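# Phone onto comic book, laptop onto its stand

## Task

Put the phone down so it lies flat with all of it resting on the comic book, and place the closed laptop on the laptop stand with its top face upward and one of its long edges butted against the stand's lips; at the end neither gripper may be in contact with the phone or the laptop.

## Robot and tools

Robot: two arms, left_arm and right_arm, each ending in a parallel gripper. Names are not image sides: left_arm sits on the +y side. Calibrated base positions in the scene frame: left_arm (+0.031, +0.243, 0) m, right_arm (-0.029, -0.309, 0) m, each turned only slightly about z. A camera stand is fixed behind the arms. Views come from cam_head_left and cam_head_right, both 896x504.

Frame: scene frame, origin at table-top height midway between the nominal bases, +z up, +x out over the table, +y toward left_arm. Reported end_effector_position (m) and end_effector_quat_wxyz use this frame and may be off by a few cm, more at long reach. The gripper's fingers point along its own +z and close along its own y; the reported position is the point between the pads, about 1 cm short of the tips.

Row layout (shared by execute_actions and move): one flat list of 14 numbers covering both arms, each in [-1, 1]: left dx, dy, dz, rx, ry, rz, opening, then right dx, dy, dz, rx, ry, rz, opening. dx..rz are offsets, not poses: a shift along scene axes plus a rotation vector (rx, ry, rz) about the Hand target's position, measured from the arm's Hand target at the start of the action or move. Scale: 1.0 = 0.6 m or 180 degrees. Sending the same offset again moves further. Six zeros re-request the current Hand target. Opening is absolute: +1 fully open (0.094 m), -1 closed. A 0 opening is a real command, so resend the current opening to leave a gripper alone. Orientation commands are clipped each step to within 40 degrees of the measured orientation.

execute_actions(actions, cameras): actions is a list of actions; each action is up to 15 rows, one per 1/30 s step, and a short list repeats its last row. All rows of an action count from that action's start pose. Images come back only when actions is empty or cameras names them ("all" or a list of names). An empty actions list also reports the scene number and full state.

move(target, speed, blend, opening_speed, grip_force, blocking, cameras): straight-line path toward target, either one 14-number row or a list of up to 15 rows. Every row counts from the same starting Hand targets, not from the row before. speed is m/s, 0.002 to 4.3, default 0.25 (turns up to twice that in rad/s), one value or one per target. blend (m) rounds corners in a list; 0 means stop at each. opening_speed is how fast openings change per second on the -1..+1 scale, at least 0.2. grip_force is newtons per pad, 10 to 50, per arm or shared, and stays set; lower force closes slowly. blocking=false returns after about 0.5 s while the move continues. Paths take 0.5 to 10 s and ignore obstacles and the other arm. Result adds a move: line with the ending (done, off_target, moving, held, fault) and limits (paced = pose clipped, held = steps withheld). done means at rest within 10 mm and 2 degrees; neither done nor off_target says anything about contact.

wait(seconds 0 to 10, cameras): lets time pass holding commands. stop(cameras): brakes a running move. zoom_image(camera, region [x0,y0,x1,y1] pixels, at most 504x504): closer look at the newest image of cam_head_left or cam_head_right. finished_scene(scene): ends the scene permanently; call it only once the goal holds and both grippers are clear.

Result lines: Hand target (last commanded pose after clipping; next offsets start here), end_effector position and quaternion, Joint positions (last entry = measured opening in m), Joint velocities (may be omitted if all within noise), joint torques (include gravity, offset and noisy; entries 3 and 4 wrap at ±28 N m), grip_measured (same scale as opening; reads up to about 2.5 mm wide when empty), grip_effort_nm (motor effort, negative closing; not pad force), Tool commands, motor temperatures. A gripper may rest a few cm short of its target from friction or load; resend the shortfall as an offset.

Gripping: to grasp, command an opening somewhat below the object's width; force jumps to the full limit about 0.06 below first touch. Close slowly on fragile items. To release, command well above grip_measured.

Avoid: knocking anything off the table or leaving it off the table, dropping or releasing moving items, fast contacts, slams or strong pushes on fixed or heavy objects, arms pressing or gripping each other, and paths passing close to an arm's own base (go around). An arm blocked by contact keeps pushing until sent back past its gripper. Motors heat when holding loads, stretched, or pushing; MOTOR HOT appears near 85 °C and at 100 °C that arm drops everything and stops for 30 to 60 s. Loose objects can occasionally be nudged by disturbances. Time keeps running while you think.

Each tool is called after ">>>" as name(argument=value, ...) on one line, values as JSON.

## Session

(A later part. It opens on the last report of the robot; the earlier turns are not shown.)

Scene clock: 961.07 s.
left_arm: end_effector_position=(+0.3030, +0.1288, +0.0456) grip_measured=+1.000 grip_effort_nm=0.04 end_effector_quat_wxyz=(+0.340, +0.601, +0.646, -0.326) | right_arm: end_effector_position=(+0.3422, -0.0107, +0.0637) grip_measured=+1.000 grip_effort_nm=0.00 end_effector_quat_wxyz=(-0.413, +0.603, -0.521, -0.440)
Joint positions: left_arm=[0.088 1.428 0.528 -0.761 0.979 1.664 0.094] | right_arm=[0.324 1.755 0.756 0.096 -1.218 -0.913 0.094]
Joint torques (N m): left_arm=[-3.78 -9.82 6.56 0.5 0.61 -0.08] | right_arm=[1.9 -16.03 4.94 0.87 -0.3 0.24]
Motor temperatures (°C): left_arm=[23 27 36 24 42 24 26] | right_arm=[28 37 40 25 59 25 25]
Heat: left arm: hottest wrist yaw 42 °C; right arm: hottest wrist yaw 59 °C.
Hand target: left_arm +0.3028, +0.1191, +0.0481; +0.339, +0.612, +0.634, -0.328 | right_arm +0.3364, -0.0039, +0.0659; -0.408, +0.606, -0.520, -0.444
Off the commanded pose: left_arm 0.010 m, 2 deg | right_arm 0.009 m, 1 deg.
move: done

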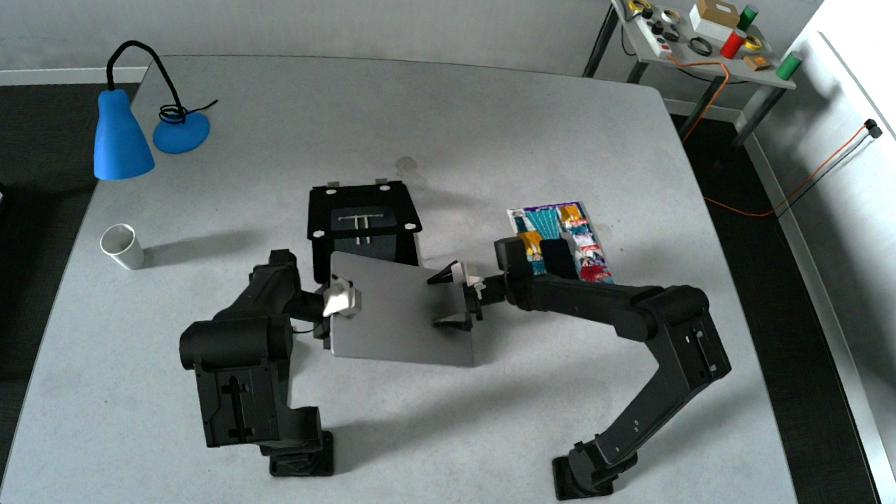

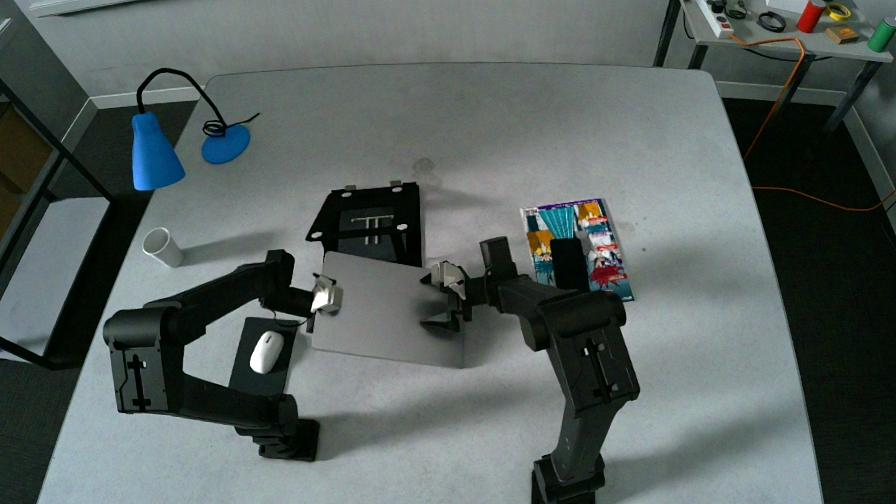

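>>> move(target=[[0, 0, 0, 0, 0, 0, 1, 0, -0.05, 0.3, 0, 0, 0, 1], [0, -0.005, 0.0925, 0, 0, 0, 1, -0.327, 0.107, 0.3, -0.2385, -0.3351, -0.3674, 0.28], [0, -0.005, 0.0925, 0, 0, 0, 1, -0.327, 0.107, 0.04, -0.2385, -0.3351, -0.3674, 0.28]], speed=[0.25, 0.4, 0.2], blend=[0, 0, 0], cameras=["cam_head_left", "cam_head_right"])

>>> zoom_image(camera="cam_head_right", region=[250, 240, 530, 460])

>>> zoom_image(camera="cam_head_left", region=[250, 240, 530, 460])

Scene clock: 1002.47 s.
left_arm: end_effector_position=(+0.2801, +0.1201, +0.0772) grip_measured=+1.000 grip_effort_nm=0.04 end_effector_quat_wxyz=(+0.321, +0.604, +0.645, -0.340) | right_arm: end_effector_position=(+0.1427, +0.0630, +0.0952) grip_measured=+0.281 grip_effort_nm=-0.08 end_effector_quat_wxyz=(+0.532, -0.462, +0.607, -0.369)
Joint positions: left_arm=[0.058 1.294 0.528 -0.927 0.968 1.657 0.094] | right_arm=[1.567 1.65 0.715 -0.384 1.402 0.059 0.06]
Joint torques (N m): left_arm=[-3.55 -10.93 13.01 -0.68 1.11 -0.2] | right_arm=[1.03 -12.81 4.33 0.87 0.64 0.13]
Motor temperatures (°C): left_arm=[23 27 36 24 41 24 26] | right_arm=[27 37 39 25 45 25 25]
Heat: left arm: hottest wrist yaw 41 °C; right arm: hottest wrist yaw 45 °C.
Hand target: left_arm +0.3028, +0.1161, +0.1036; +0.339, +0.613, +0.634, -0.328 | right_arm +0.1403, +0.0603, +0.0898; +0.530, -0.468, +0.602, -0.371
Off the commanded pose: left_arm 0.035 m, 3 deg | right_arm 0.006 m, 1 deg.
move: off_target (left_arm); target 2's new opening was sent with right_arm's hand 0.025 m and 2 deg from that target

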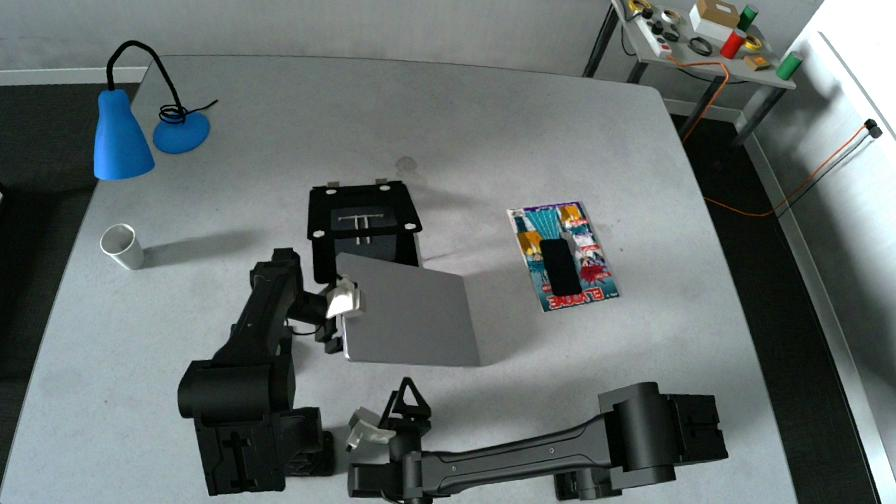

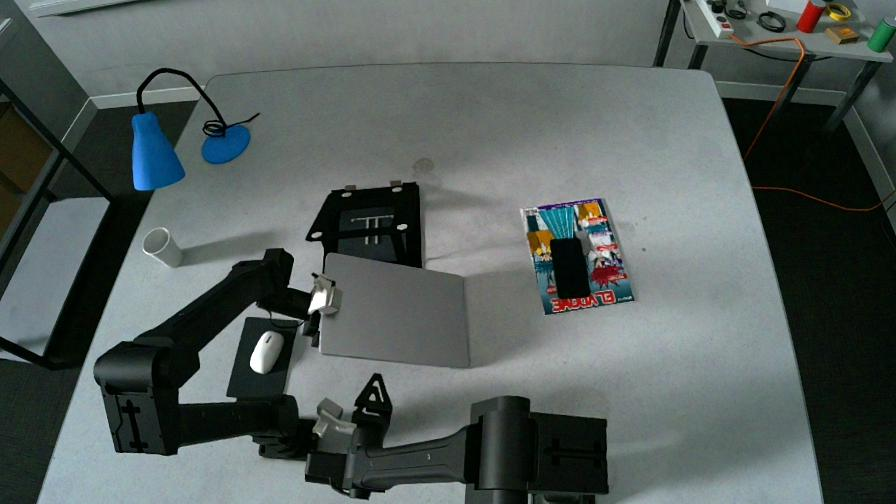

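Scaled by 1.800.

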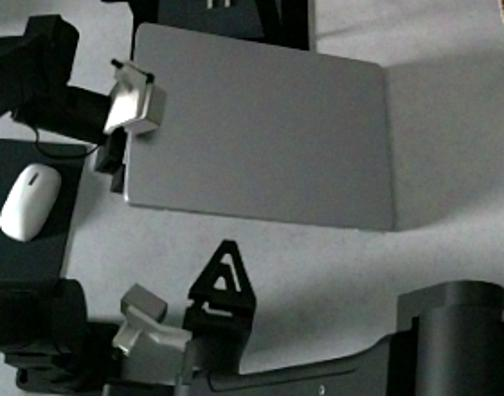

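Scaled by 1.800.

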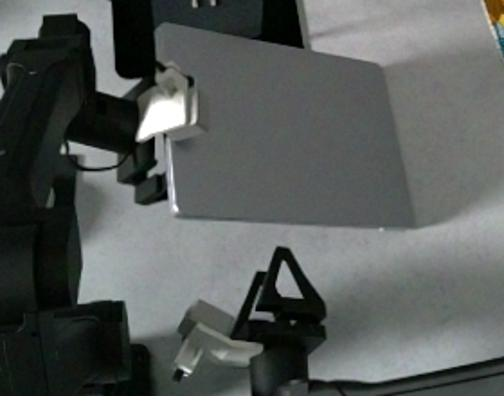

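>>> move(target=[[0.01, 0, 0.045, 0, 0, 0, 1, 0, 0, -0.045, 0, 0, 0, 0.35], [0.01, 0, 0.045, 0, 0, 0, 1, 0.07, 0, -0.045, 0, 0, 0, 0.35]], speed=[0.08, 0.08], blend=[0, 0], cameras=["cam_head_left", "cam_head_right"])

>>> zoom_image(camera="cam_head_right", region=[280, 240, 500, 420])

>>> zoom_image(camera="cam_head_left", region=[300, 240, 520, 420])

Scene clock: 1018.87 s.
left_arm: end_effector_position=(+0.2778, +0.1199, +0.0987) grip_measured=+1.000 grip_effort_nm=0.04 end_effector_quat_wxyz=(+0.310, +0.595, +0.653, -0.352) | right_arm: end_effector_position=(+0.1776, +0.0669, +0.0719) grip_measured=+0.349 grip_effort_nm=0.07 end_effector_quat_wxyz=(+0.537, -0.465, +0.604, -0.362)
Joint positions: left_arm=[0.058 1.247 0.562 -1.036 0.968 1.644 0.094] | right_arm=[1.471 1.718 0.612 0.3 1.344 -0.456 0.063]
Joint torques (N m): left_arm=[-2.9 -9.99 15.12 -0.31 1.07 -0.05] | right_arm=[-0.38 -11.99 3.73 1.51 0.46 0.15]
Heat: left arm: hottest wrist yaw 41 °C; right arm: hottest wrist yaw 43 °C.
Hand target: left_arm +0.3089, +0.1161, +0.1307; +0.339, +0.613, +0.634, -0.328 | right_arm +0.1822, +0.0602, +0.0628; +0.530, -0.468, +0.601, -0.371
Off the commanded pose: left_arm 0.045 m, 5 deg | right_arm 0.012 m, 1 deg.
move: off_target (left_arm, right_arm)

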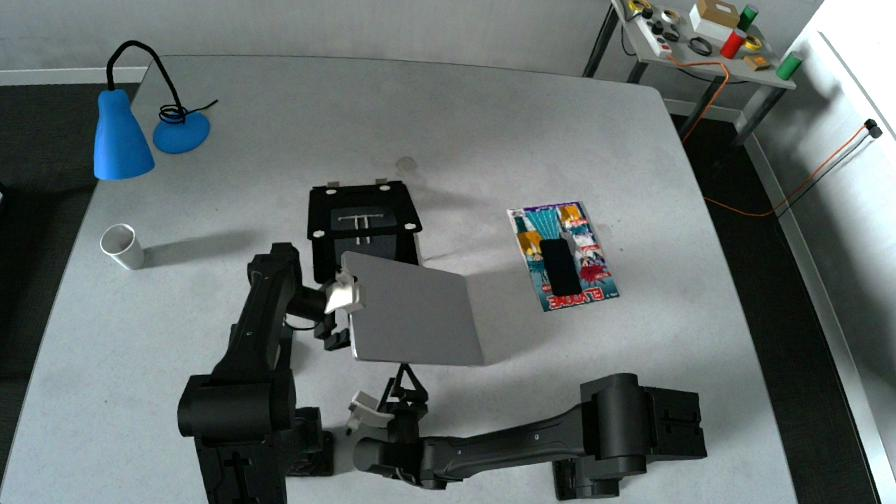

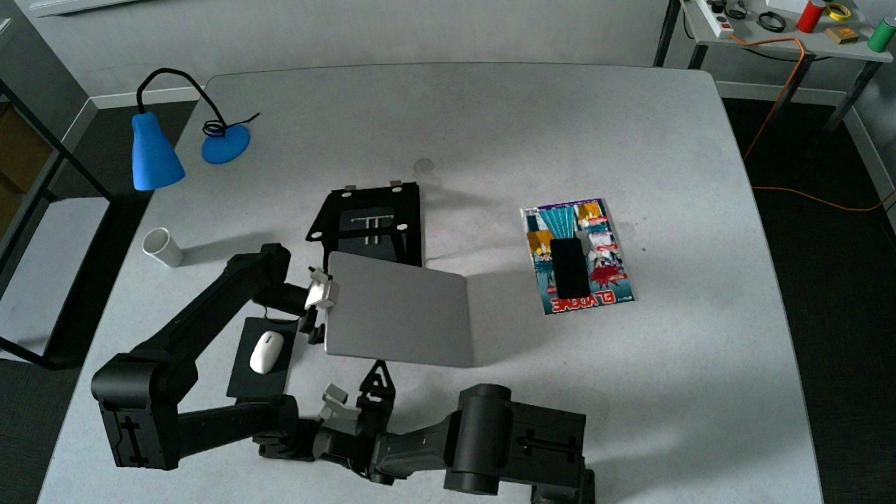

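Scaled by 2.291.

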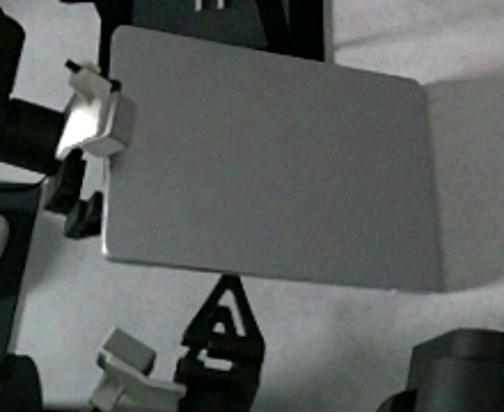

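Scaled by 2.291.

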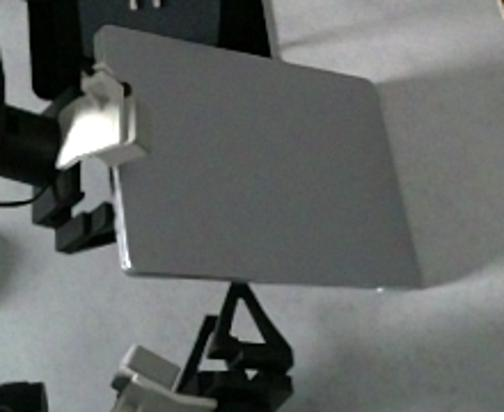

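>>> move(target=[[0, 0, 0, 0, 0, 0, 1, 0.068, 0, -0.006, 0, 0, 0, 0.35]], speed=0.06, cameras=["cam_head_left", "cam_head_right"])

>>> zoom_image(camera="cam_head_right", region=[280, 240, 500, 420])

>>> zoom_image(camera="cam_head_left", region=[300, 240, 520, 420])

Scene clock: 1032.60 s.
left_arm: end_effector_position=(+0.2893, +0.1190, +0.1112) grip_measured=+1.000 grip_effort_nm=0.04 end_effector_quat_wxyz=(+0.322, +0.596, +0.650, -0.345) | right_arm: end_effector_position=(+0.2190, +0.0636, +0.0607) grip_measured=+0.349 grip_effort_nm=0.07 end_effector_quat_wxyz=(+0.531, -0.471, +0.600, -0.368)
Joint positions: left_arm=[0.055 1.234 0.59 -1.038 0.979 1.627 0.094] | right_arm=[1.359 1.79 0.588 0.638 1.258 -0.729 0.063]
Joint torques (N m): left_arm=[-2.32 -8.35 12.98 -0.12 0.67 -0.02] | right_arm=[-0.21 -13.68 3.66 1.66 0.32 0.2]
Motor temperatures (°C): left_arm=[23 27 41 24 40 24 26] | right_arm=[27 36 37 25 42 24 25]
Heat: left arm: hottest elbow 41 °C; right arm: hottest wrist yaw 42 °C.
Hand target: left_arm +0.3088, +0.1161, +0.1307; +0.339, +0.612, +0.634, -0.328 | right_arm +0.2230, +0.0604, +0.0592; +0.530, -0.468, +0.601, -0.371
Off the commanded pose: left_arm 0.028 m, 4 deg | right_arm 0.005 m, 1 deg.
move: off_target (left_arm)

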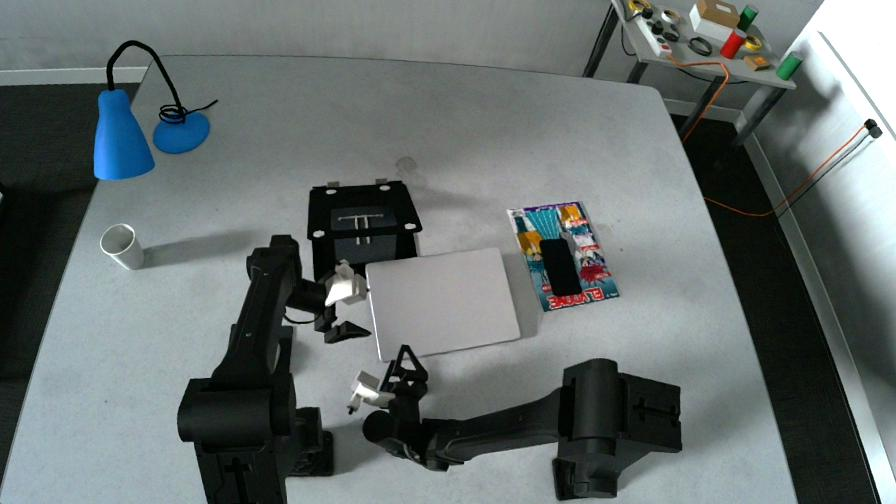

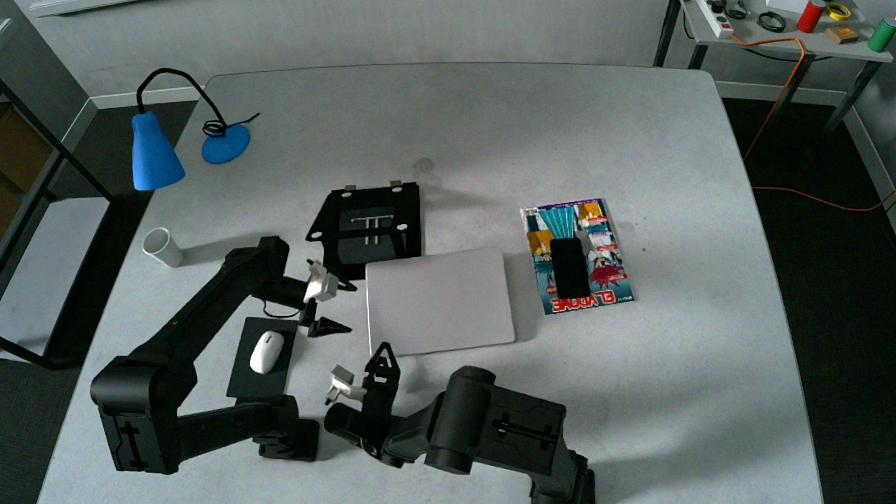

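Scaled by 2.291.

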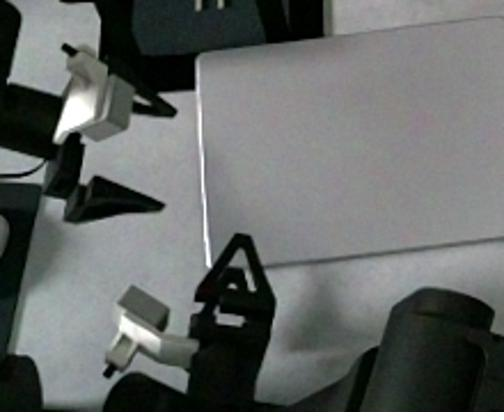

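Scaled by 2.291.

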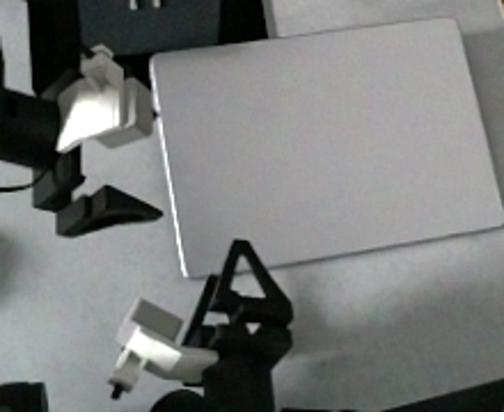

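>>> zoom_image(camera="cam_head_left", region=[350, 310, 540, 400])

>>> zoom_image(camera="cam_head_right", region=[340, 310, 530, 400])

Scaled by 2.653.

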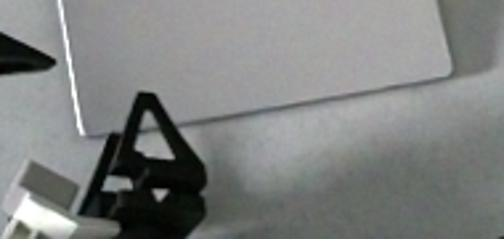

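Scaled by 2.653.

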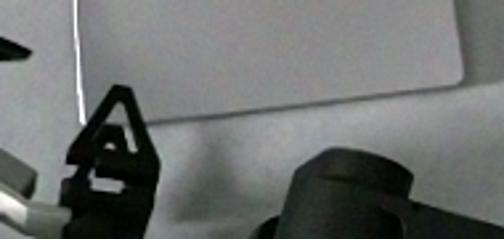

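>>> move(target=[0, 0, 0, 0, 0, 0, 1, 0, 0, 0, 0, 0, 0, -0.8], speed=0.06, opening_speed=0.8, cameras=["cam_head_left", "cam_head_right"])

>>> zoom_image(camera="cam_head_left", region=[350, 310, 540, 400])

>>> zoom_image(camera="cam_head_right", region=[340, 310, 530, 400])

Scene clock: 1045.17 s.
left_arm: end_effector_position=(+0.2893, +0.1190, +0.1112) grip_measured=+1.000 grip_effort_nm=0.04 end_effector_quat_wxyz=(+0.322, +0.596, +0.650, -0.345) | right_arm: end_effector_position=(+0.2190, +0.0636, +0.0607) grip_measured=-0.798 grip_effort_nm=-0.08 end_effector_quat_wxyz=(+0.531, -0.472, +0.600, -0.368)
Joint positions: left_arm=[0.055 1.234 0.59 -1.038 0.979 1.627 0.094] | right_arm=[1.359 1.79 0.588 0.638 1.258 -0.731 0.009]
Joint torques (N m): left_arm=[-2.37 -9.17 13.27 -0.06 0.67 0.06] | right_arm=[-0.21 -13.74 3.69 1.74 0.32 0.15]
Heat: left arm: hottest elbow 41 °C; right arm: hottest wrist yaw 40 °C.
Hand target: left_arm +0.3088, +0.1161, +0.1307; +0.339, +0.612, +0.634, -0.328 | right_arm +0.2230, +0.0604, +0.0592; +0.530, -0.468, +0.601, -0.371
Off the commanded pose: left_arm 0.028 m, 4 deg | right_arm 0.005 m, 1 deg.
move: off_target (left_arm)

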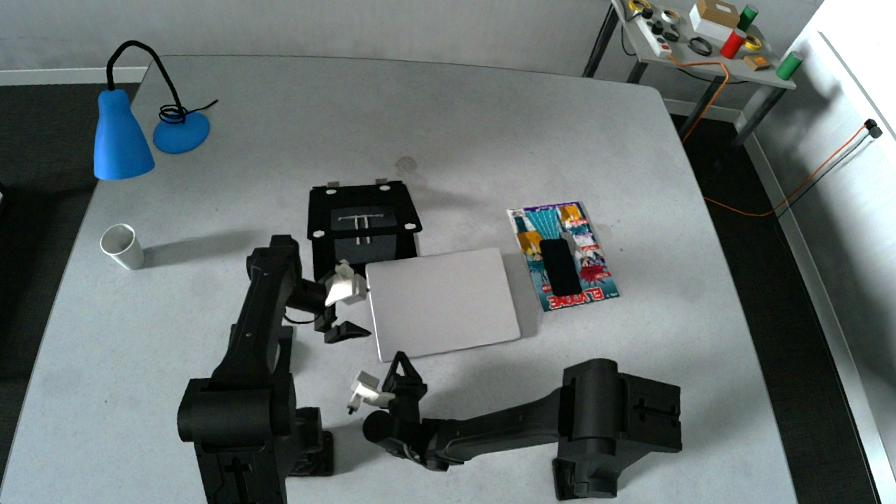

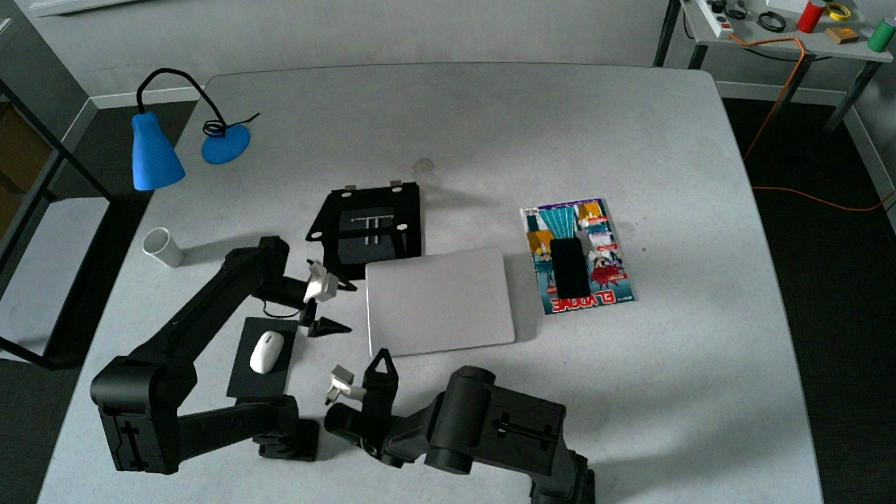

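Scaled by 2.653.

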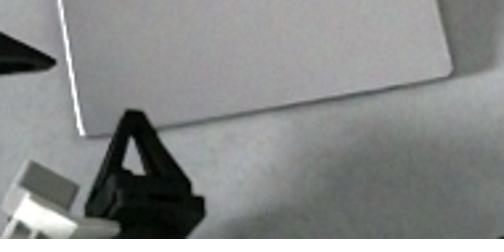

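Scaled by 2.653.

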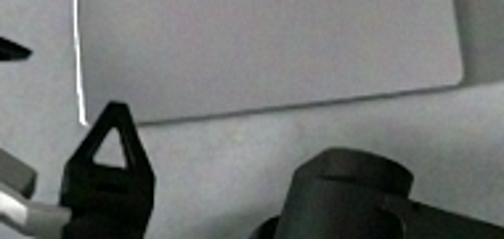

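>>> move(target=[[0, 0.02, 0.02, 0, 0, 0, 1, -0.12, 0, 0.1, 0, 0, 0, -0.95], [0.032, 0.065, 0, 0, 0, 0.037, 1, 0.0, -0.1, 0.3, 0.05, 0.08, -0.06, -0.95], [0.032, 0.065, -0.1, 0, 0, 0.037, 1, 0.31, -0.484, 0.25, 0.2426, 0.4039, -0.3095, -0.95], [0.032, 0.065, -0.235, 0, 0, 0.037, 1, 0.31, -0.484, -0.09, 0.2426, 0.4039, -0.3095, -0.95], [0.032, 0.065, -0.235, 0, 0, 0.037, 1, 0.31, -0.41, -0.09, 0.2426, 0.4039, -0.3095, -0.95]], speed=[0.2, 0.4, 0.5, 0.25, 0.08], blend=[0.02, 0.05, 0.03, 0, 0], cameras=["cam_head_left", "cam_head_right"])

>>> zoom_image(camera="cam_head_right", region=[290, 210, 560, 400])

>>> zoom_image(camera="cam_head_left", region=[290, 210, 560, 400])

Scene clock: 1071.63 s.
left_arm: end_effector_position=(+0.3322, +0.1502, +0.0086) grip_measured=+1.000 grip_effort_nm=0.04 end_effector_quat_wxyz=(+0.370, +0.574, +0.660, -0.314) | right_arm: end_effector_position=(+0.4010, -0.1939, +0.0121) grip_measured=-0.949 grip_effort_nm=-0.07 end_effector_quat_wxyz=(+0.003, -0.069, +0.998, -0.001)
Joint positions: left_arm=[0.162 1.601 0.545 -0.578 1.013 1.657 0.094] | right_arm=[0.259 1.714 1.049 -0.9 0.002 0.126 0.002]
Joint torques (N m): left_arm=[-0.15 -6.89 3.81 1.73 -0.67 0.06] | right_arm=[1.44 -13.74 8.46 0.23 -0.04 0.29]
Heat: left arm: hottest elbow 40 °C; right arm: hottest wrist yaw 38 °C.
Hand target: left_arm +0.3281, +0.1551, -0.0103; +0.358, +0.575, +0.669, -0.308 | right_arm +0.4090, -0.1858, +0.0052; +0.000, -0.070, +0.998, +0.000
Off the commanded pose: left_arm 0.020 m, 2 deg | right_arm 0.013 m, 0 deg.
move: off_target (left_arm, right_arm)

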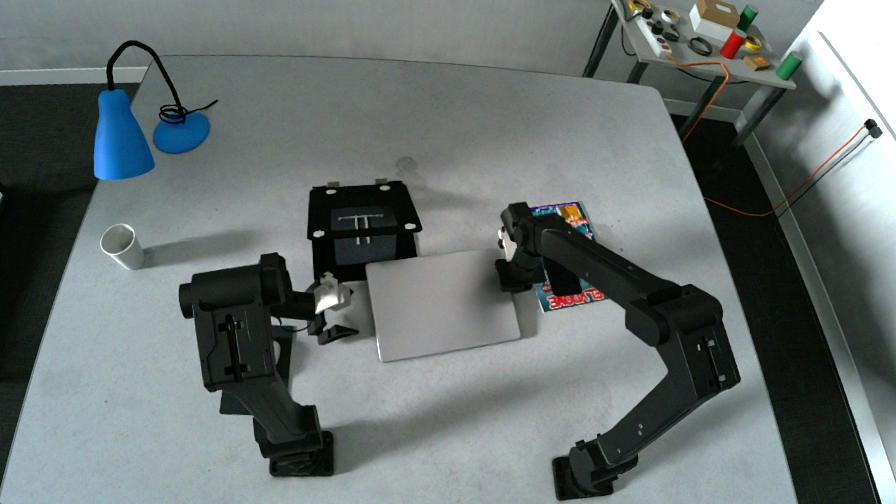

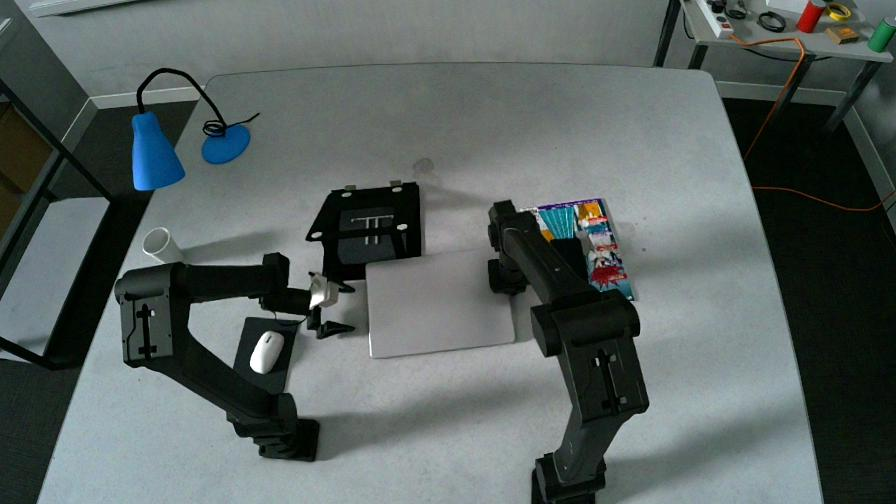

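Scaled by 1.867.

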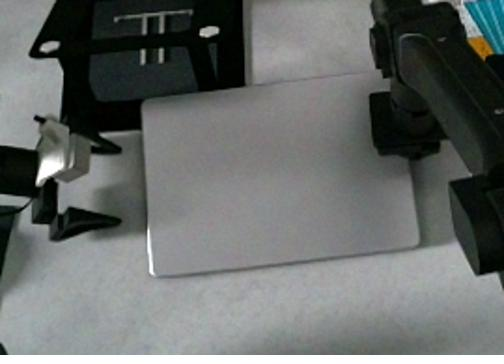

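Scaled by 1.867.

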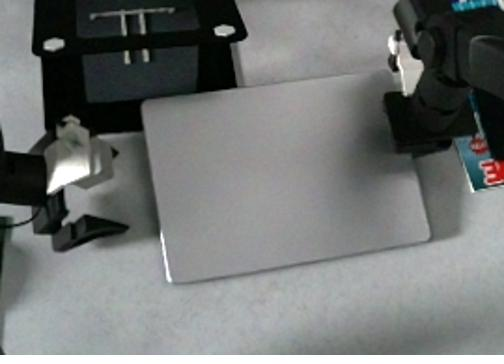

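>>> move(target=[[0.01, -0.07, 0.005, 0, 0, 0, 1, 0, 0, 0, 0, 0, 0, -0.95], [0.02, -0.19, 0.01, 0, 0, 0, 1, 0, 0.03, 0, 0, 0, 0, -0.95]], speed=[0.08, 0.06], blend=[0, 0], cameras=["cam_head_left", "cam_head_right"])

>>> zoom_image(camera="cam_head_right", region=[290, 210, 560, 400])

>>> zoom_image(camera="cam_head_left", region=[290, 210, 560, 400])

Scene clock: 1077.37 s.
left_arm: end_effector_position=(+0.3566, +0.0700, +0.0116) grip_measured=+1.000 grip_effort_nm=0.03 end_effector_quat_wxyz=(+0.383, +0.555, +0.678, -0.292) | right_arm: end_effector_position=(+0.4034, -0.2037, +0.0115) grip_measured=-0.951 grip_effort_nm=0.04 end_effector_quat_wxyz=(+0.008, -0.055, +0.998, -0.027)
Joint positions: left_arm=[-0.129 1.557 0.462 0.001 0.924 1.031 0.094] | right_arm=[0.258 1.716 1.049 -0.9 0.057 0.153 0.002]
Joint torques (N m): left_arm=[-8 -6.95 4.97 1.96 -0.39 -0.21] | right_arm=[4.01 -13.33 9.32 0.01 -1.85 0.34]
Heat: left arm: hottest elbow 39 °C; right arm: hottest wrist yaw 38 °C.
Hand target: left_arm +0.3401, +0.0411, -0.0042; +0.358, +0.575, +0.669, -0.307 | right_arm +0.4090, -0.1677, +0.0051; +0.000, -0.070, +0.998, +0.000
Off the commanded pose: left_arm 0.037 m, 4 deg | right_arm 0.037 m, 4 deg.
move: off_target (left_arm, right_arm)

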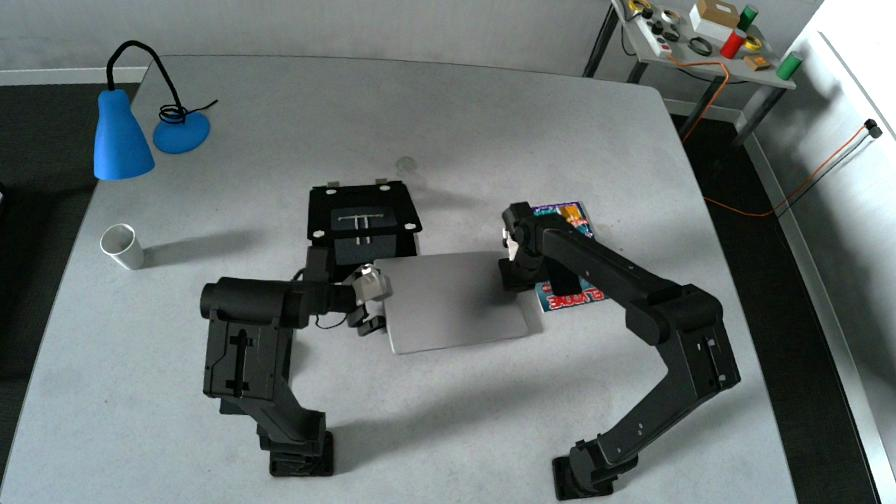

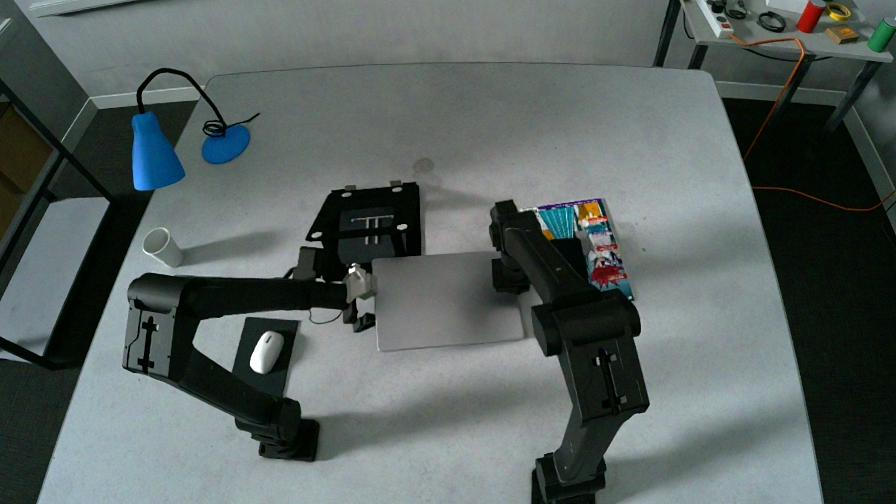

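Scaled by 1.867.

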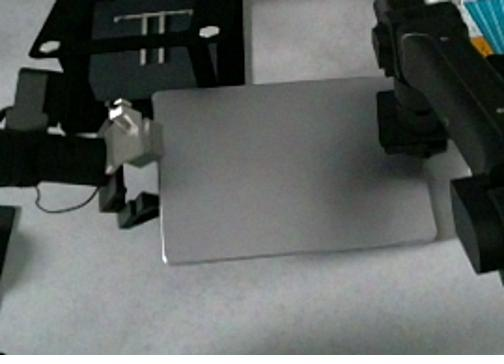

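Scaled by 1.867.

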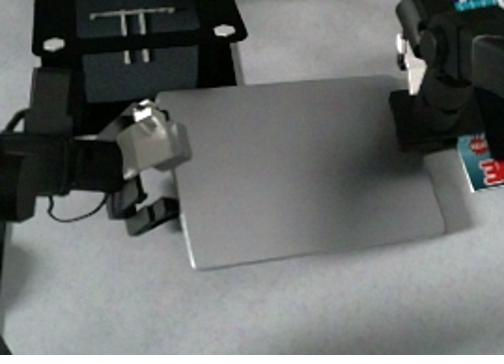

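>>> move(target=[[0.0, -0.02, 0.03, 0, 0, 0, 1, 0, 0.02, 0, 0, 0, 0, -0.95], [0.0, -0.03, 0.1, 0, 0, 0, 1, 0, 0.02, 0, 0, 0, 0, -0.95]], speed=[0.05, 0.05], blend=[0.005, 0], cameras=["cam_head_left", "cam_head_right"])

>>> zoom_image(camera="cam_head_right", region=[290, 210, 560, 400])

>>> zoom_image(camera="cam_head_left", region=[290, 210, 560, 400])

Scene clock: 1082.60 s.
left_arm: end_effector_position=(+0.3351, +0.0496, +0.0316) grip_measured=+1.000 grip_effort_nm=0.04 end_effector_quat_wxyz=(+0.337, +0.547, +0.703, -0.303) | right_arm: end_effector_position=(+0.4039, -0.2046, +0.0117) grip_measured=-0.951 grip_effort_nm=0.05 end_effector_quat_wxyz=(+0.007, -0.043, +0.999, -0.030)
Joint positions: left_arm=[-0.221 1.429 0.461 -0.143 0.853 0.919 0.094] | right_arm=[0.258 1.718 1.052 -0.904 0.062 0.177 0.002]
Joint torques (N m): left_arm=[-6.01 -12.75 9.52 1.39 1.15 -0.07] | right_arm=[5.77 -13.22 9.68 -0.01 -2.04 0.33]
Heat: left arm: hottest elbow 39 °C; right arm: hottest wrist yaw 40 °C.
Hand target: left_arm +0.3401, +0.0230, +0.0557; +0.358, +0.575, +0.669, -0.308 | right_arm +0.4089, -0.1557, +0.0052; +0.000, -0.070, +0.998, +0.000
Off the commanded pose: left_arm 0.036 m, 6 deg | right_arm 0.050 m, 5 deg.
move: off_target (left_arm, right_arm)

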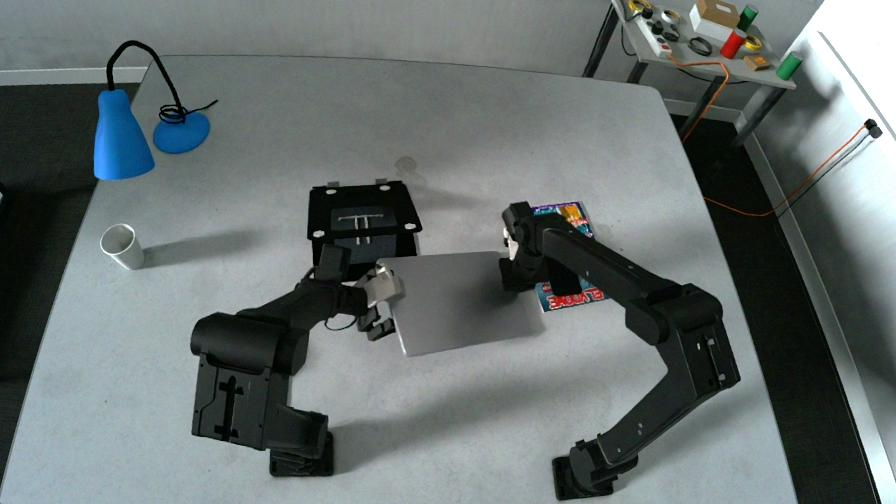

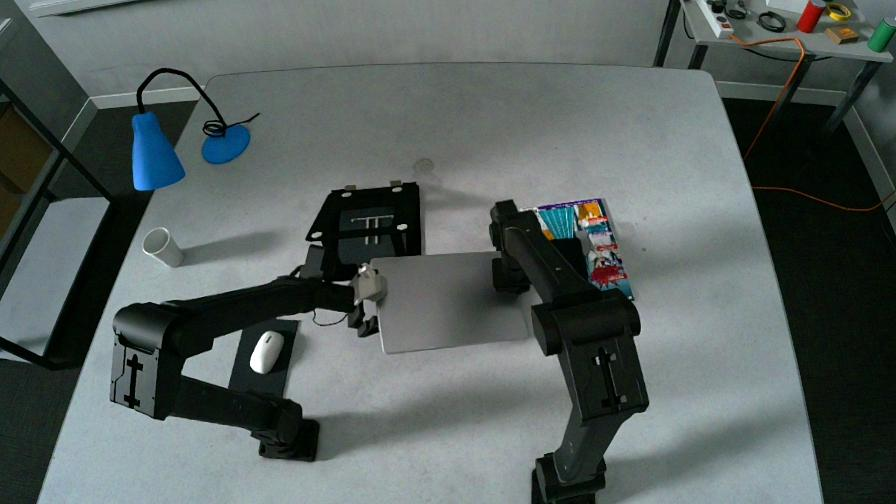

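Scaled by 1.867.

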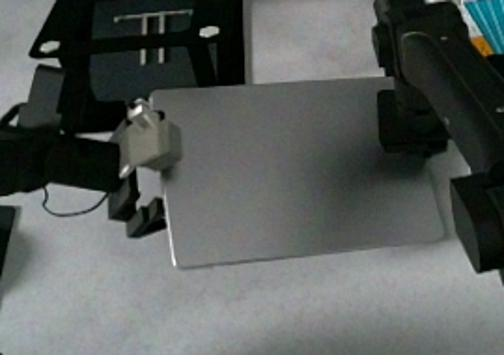

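Scaled by 1.867.

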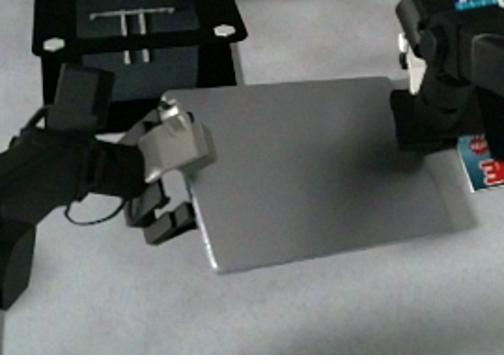

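>>> move(target=[[0, 0, 0.05, 0, 0, 0, 1, 0, 0, 0, 0, 0, 0, -0.95], [0, 0, 0.05, 0, 0, 0, 1, 0, -0.08, 0, 0, 0, 0, -0.95], [0, 0, 0.05, 0, 0, 0, 1, 0, -0.14, 0, 0, 0, 0, -0.95], [0, 0, 0.05, 0, 0, 0, 1, 0, -0.14, 0.325, 0, 0, 0, -0.95], [0, 0, 0.05, 0, 0, 0, 1, -0.415, 0.16, 0.325, -0.241, -0.4171, 0.3774, -0.04], [0, 0, 0.05, 0, 0, 0, 1, -0.415, 0.18, 0.071, -0.241, -0.4171, 0.3774, -0.04]], speed=[0.05, 0.08, 0.15, 0.3, 0.5, 0.25], blend=[0, 0.005, 0.01, 0.03, 0.02, 0], cameras=["cam_head_left", "cam_head_right"])

>>> zoom_image(camera="cam_head_right", region=[290, 230, 560, 420])

>>> zoom_image(camera="cam_head_left", region=[290, 230, 560, 420])

Scene clock: 1111.77 s.
left_arm: end_effector_position=(+0.3175, +0.0341, +0.0637) grip_measured=+1.000 grip_effort_nm=0.03 end_effector_quat_wxyz=(+0.330, +0.560, +0.690, -0.319) | right_arm: end_effector_position=(+0.1608, -0.0436, +0.0527) grip_measured=-0.041 grip_effort_nm=0.07 end_effector_quat_wxyz=(+0.539, -0.538, +0.541, -0.357)
Joint positions: left_arm=[-0.273 1.307 0.472 -0.27 0.867 0.901 0.094] | right_arm=[1.476 1.685 0.21 0.944 1.24 -0.861 0.045]
Joint torques (N m): left_arm=[-2.49 -9.52 12.46 1.42 0.55 0.1] | right_arm=[0.62 -7.71 1.09 1.77 0.25 0.17]
Heat: left arm: hottest elbow 40 °C; right arm: hottest elbow 40 °C.
Hand target: left_arm +0.3401, +0.0231, +0.0857; +0.358, +0.575, +0.669, -0.308 | right_arm +0.1599, -0.0476, +0.0478; +0.535, -0.545, +0.536, -0.361
Off the commanded pose: left_arm 0.033 m, 4 deg | right_arm 0.006 m, 1 deg.
move: off_target (left_arm); blend cut to 0 m at target 5

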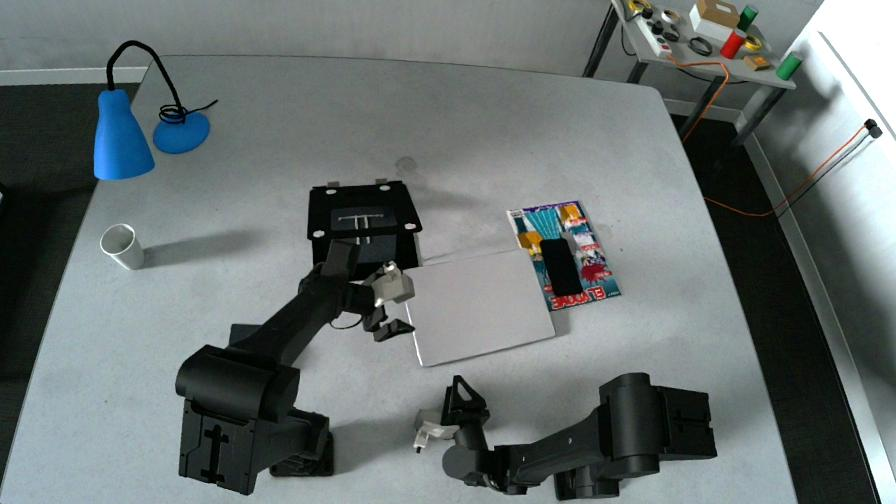

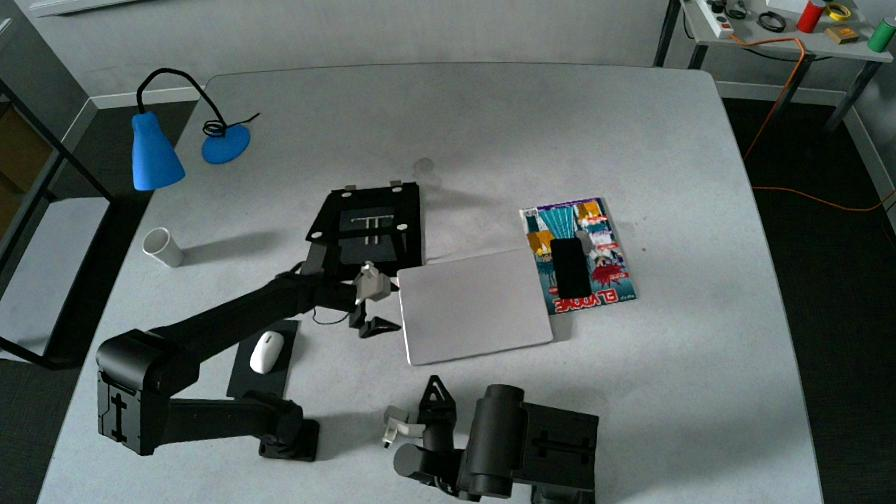

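Scaled by 1.867.

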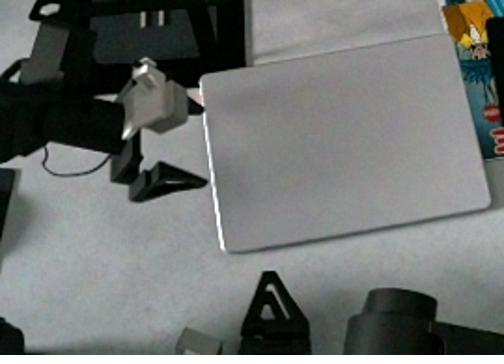

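Scaled by 1.867.

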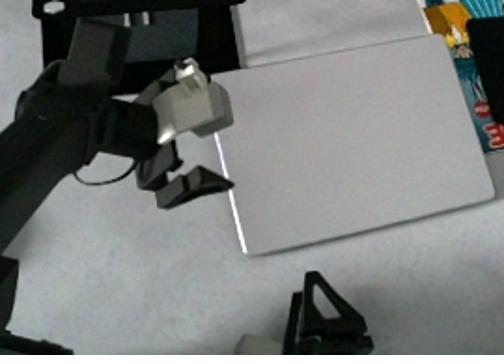

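>>> move(target=[[0, 0.03, 0, 0, 0, 0, 1, -0.03, 0, 0.25, 0, 0, 0, -0.95], [-0.05, 0.12, 0, 0, 0, 0, 1, 0.25, -0.47, 0.25, 0.2491, 0.4145, -0.3868, -0.95], [-0.05, 0.12, 0, 0, 0, 0, 1, 0.25, -0.47, -0.075, 0.2491, 0.4145, -0.3868, -0.95], [-0.05, 0.12, 0, 0, 0, 0, 1, 0.25, -0.4, -0.075, 0.2491, 0.4145, -0.3868, -0.95], [-0.05, 0.12, 0, 0, 0, 0, 1, 0.26, -0.22, -0.075, 0.2491, 0.4145, -0.3868, -0.95]], speed=[0.2, 0.5, 0.25, 0.08, 0.12], blend=[0.03, 0.02, 0, 0.01, 0], cameras=["cam_head_left", "cam_head_right"])

>>> zoom_image(camera="cam_head_right", region=[290, 210, 650, 420])

>>> zoom_image(camera="cam_head_left", region=[290, 210, 650, 420])

Scene clock: 1147.93 s.
left_arm: end_effector_position=(+0.3018, +0.0913, +0.0763) grip_measured=+1.000 grip_effort_nm=0.03 end_effector_quat_wxyz=(+0.346, +0.574, +0.672, -0.316) | right_arm: end_effector_position=(+0.3021, -0.2080, +0.0100) grip_measured=-0.950 grip_effort_nm=0.01 end_effector_quat_wxyz=(+0.001, -0.037, +0.999, -0.018)
Joint positions: left_arm=[-0.06 1.237 0.472 -0.583 0.958 1.267 0.094] | right_arm=[0.311 1.503 0.772 -0.848 0.035 0.243 0.002]
Joint torques (N m): left_arm=[0.21 -8.76 9.48 0.2 0.6 0.05] | right_arm=[3.6 -7.71 9.35 0.73 -1.1 0.3]
Motor temperatures (°C): left_arm=[23 27 41 24 36 24 26] | right_arm=[27 35 37 25 36 24 24]
Heat: left arm: hottest elbow 41 °C; right arm: hottest elbow 37 °C.
Hand target: left_arm +0.3101, +0.0951, +0.0856; +0.358, +0.575, +0.669, -0.308 | right_arm +0.3160, -0.1798, +0.0028; +0.000, -0.052, +0.999, +0.000
Off the commanded pose: left_arm 0.013 m, 2 deg | right_arm 0.032 m, 3 deg.
move: off_target (left_arm, right_arm)

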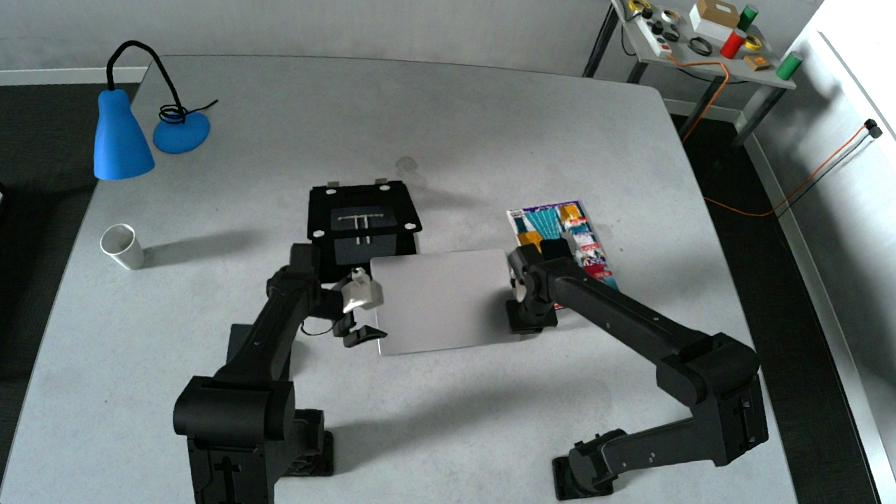

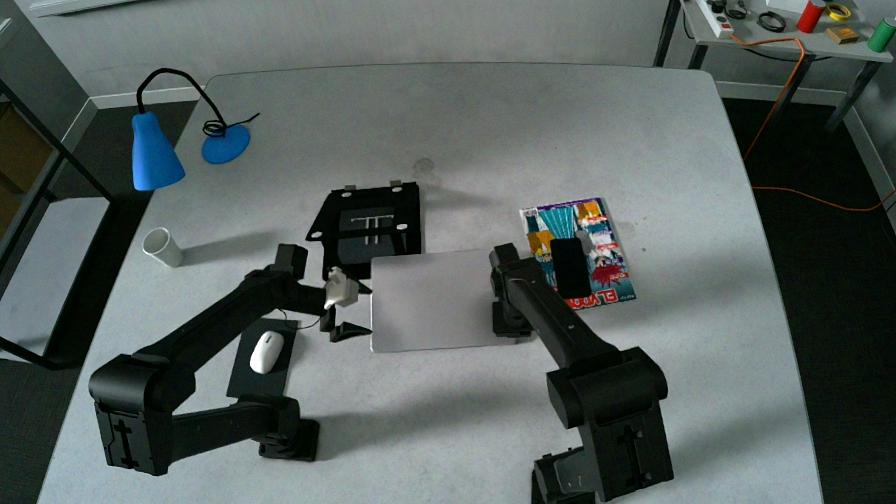

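Scaled by 1.400.

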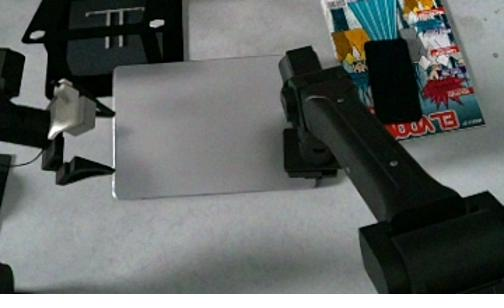

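Scaled by 1.400.

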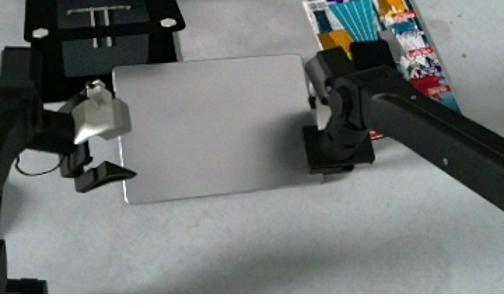

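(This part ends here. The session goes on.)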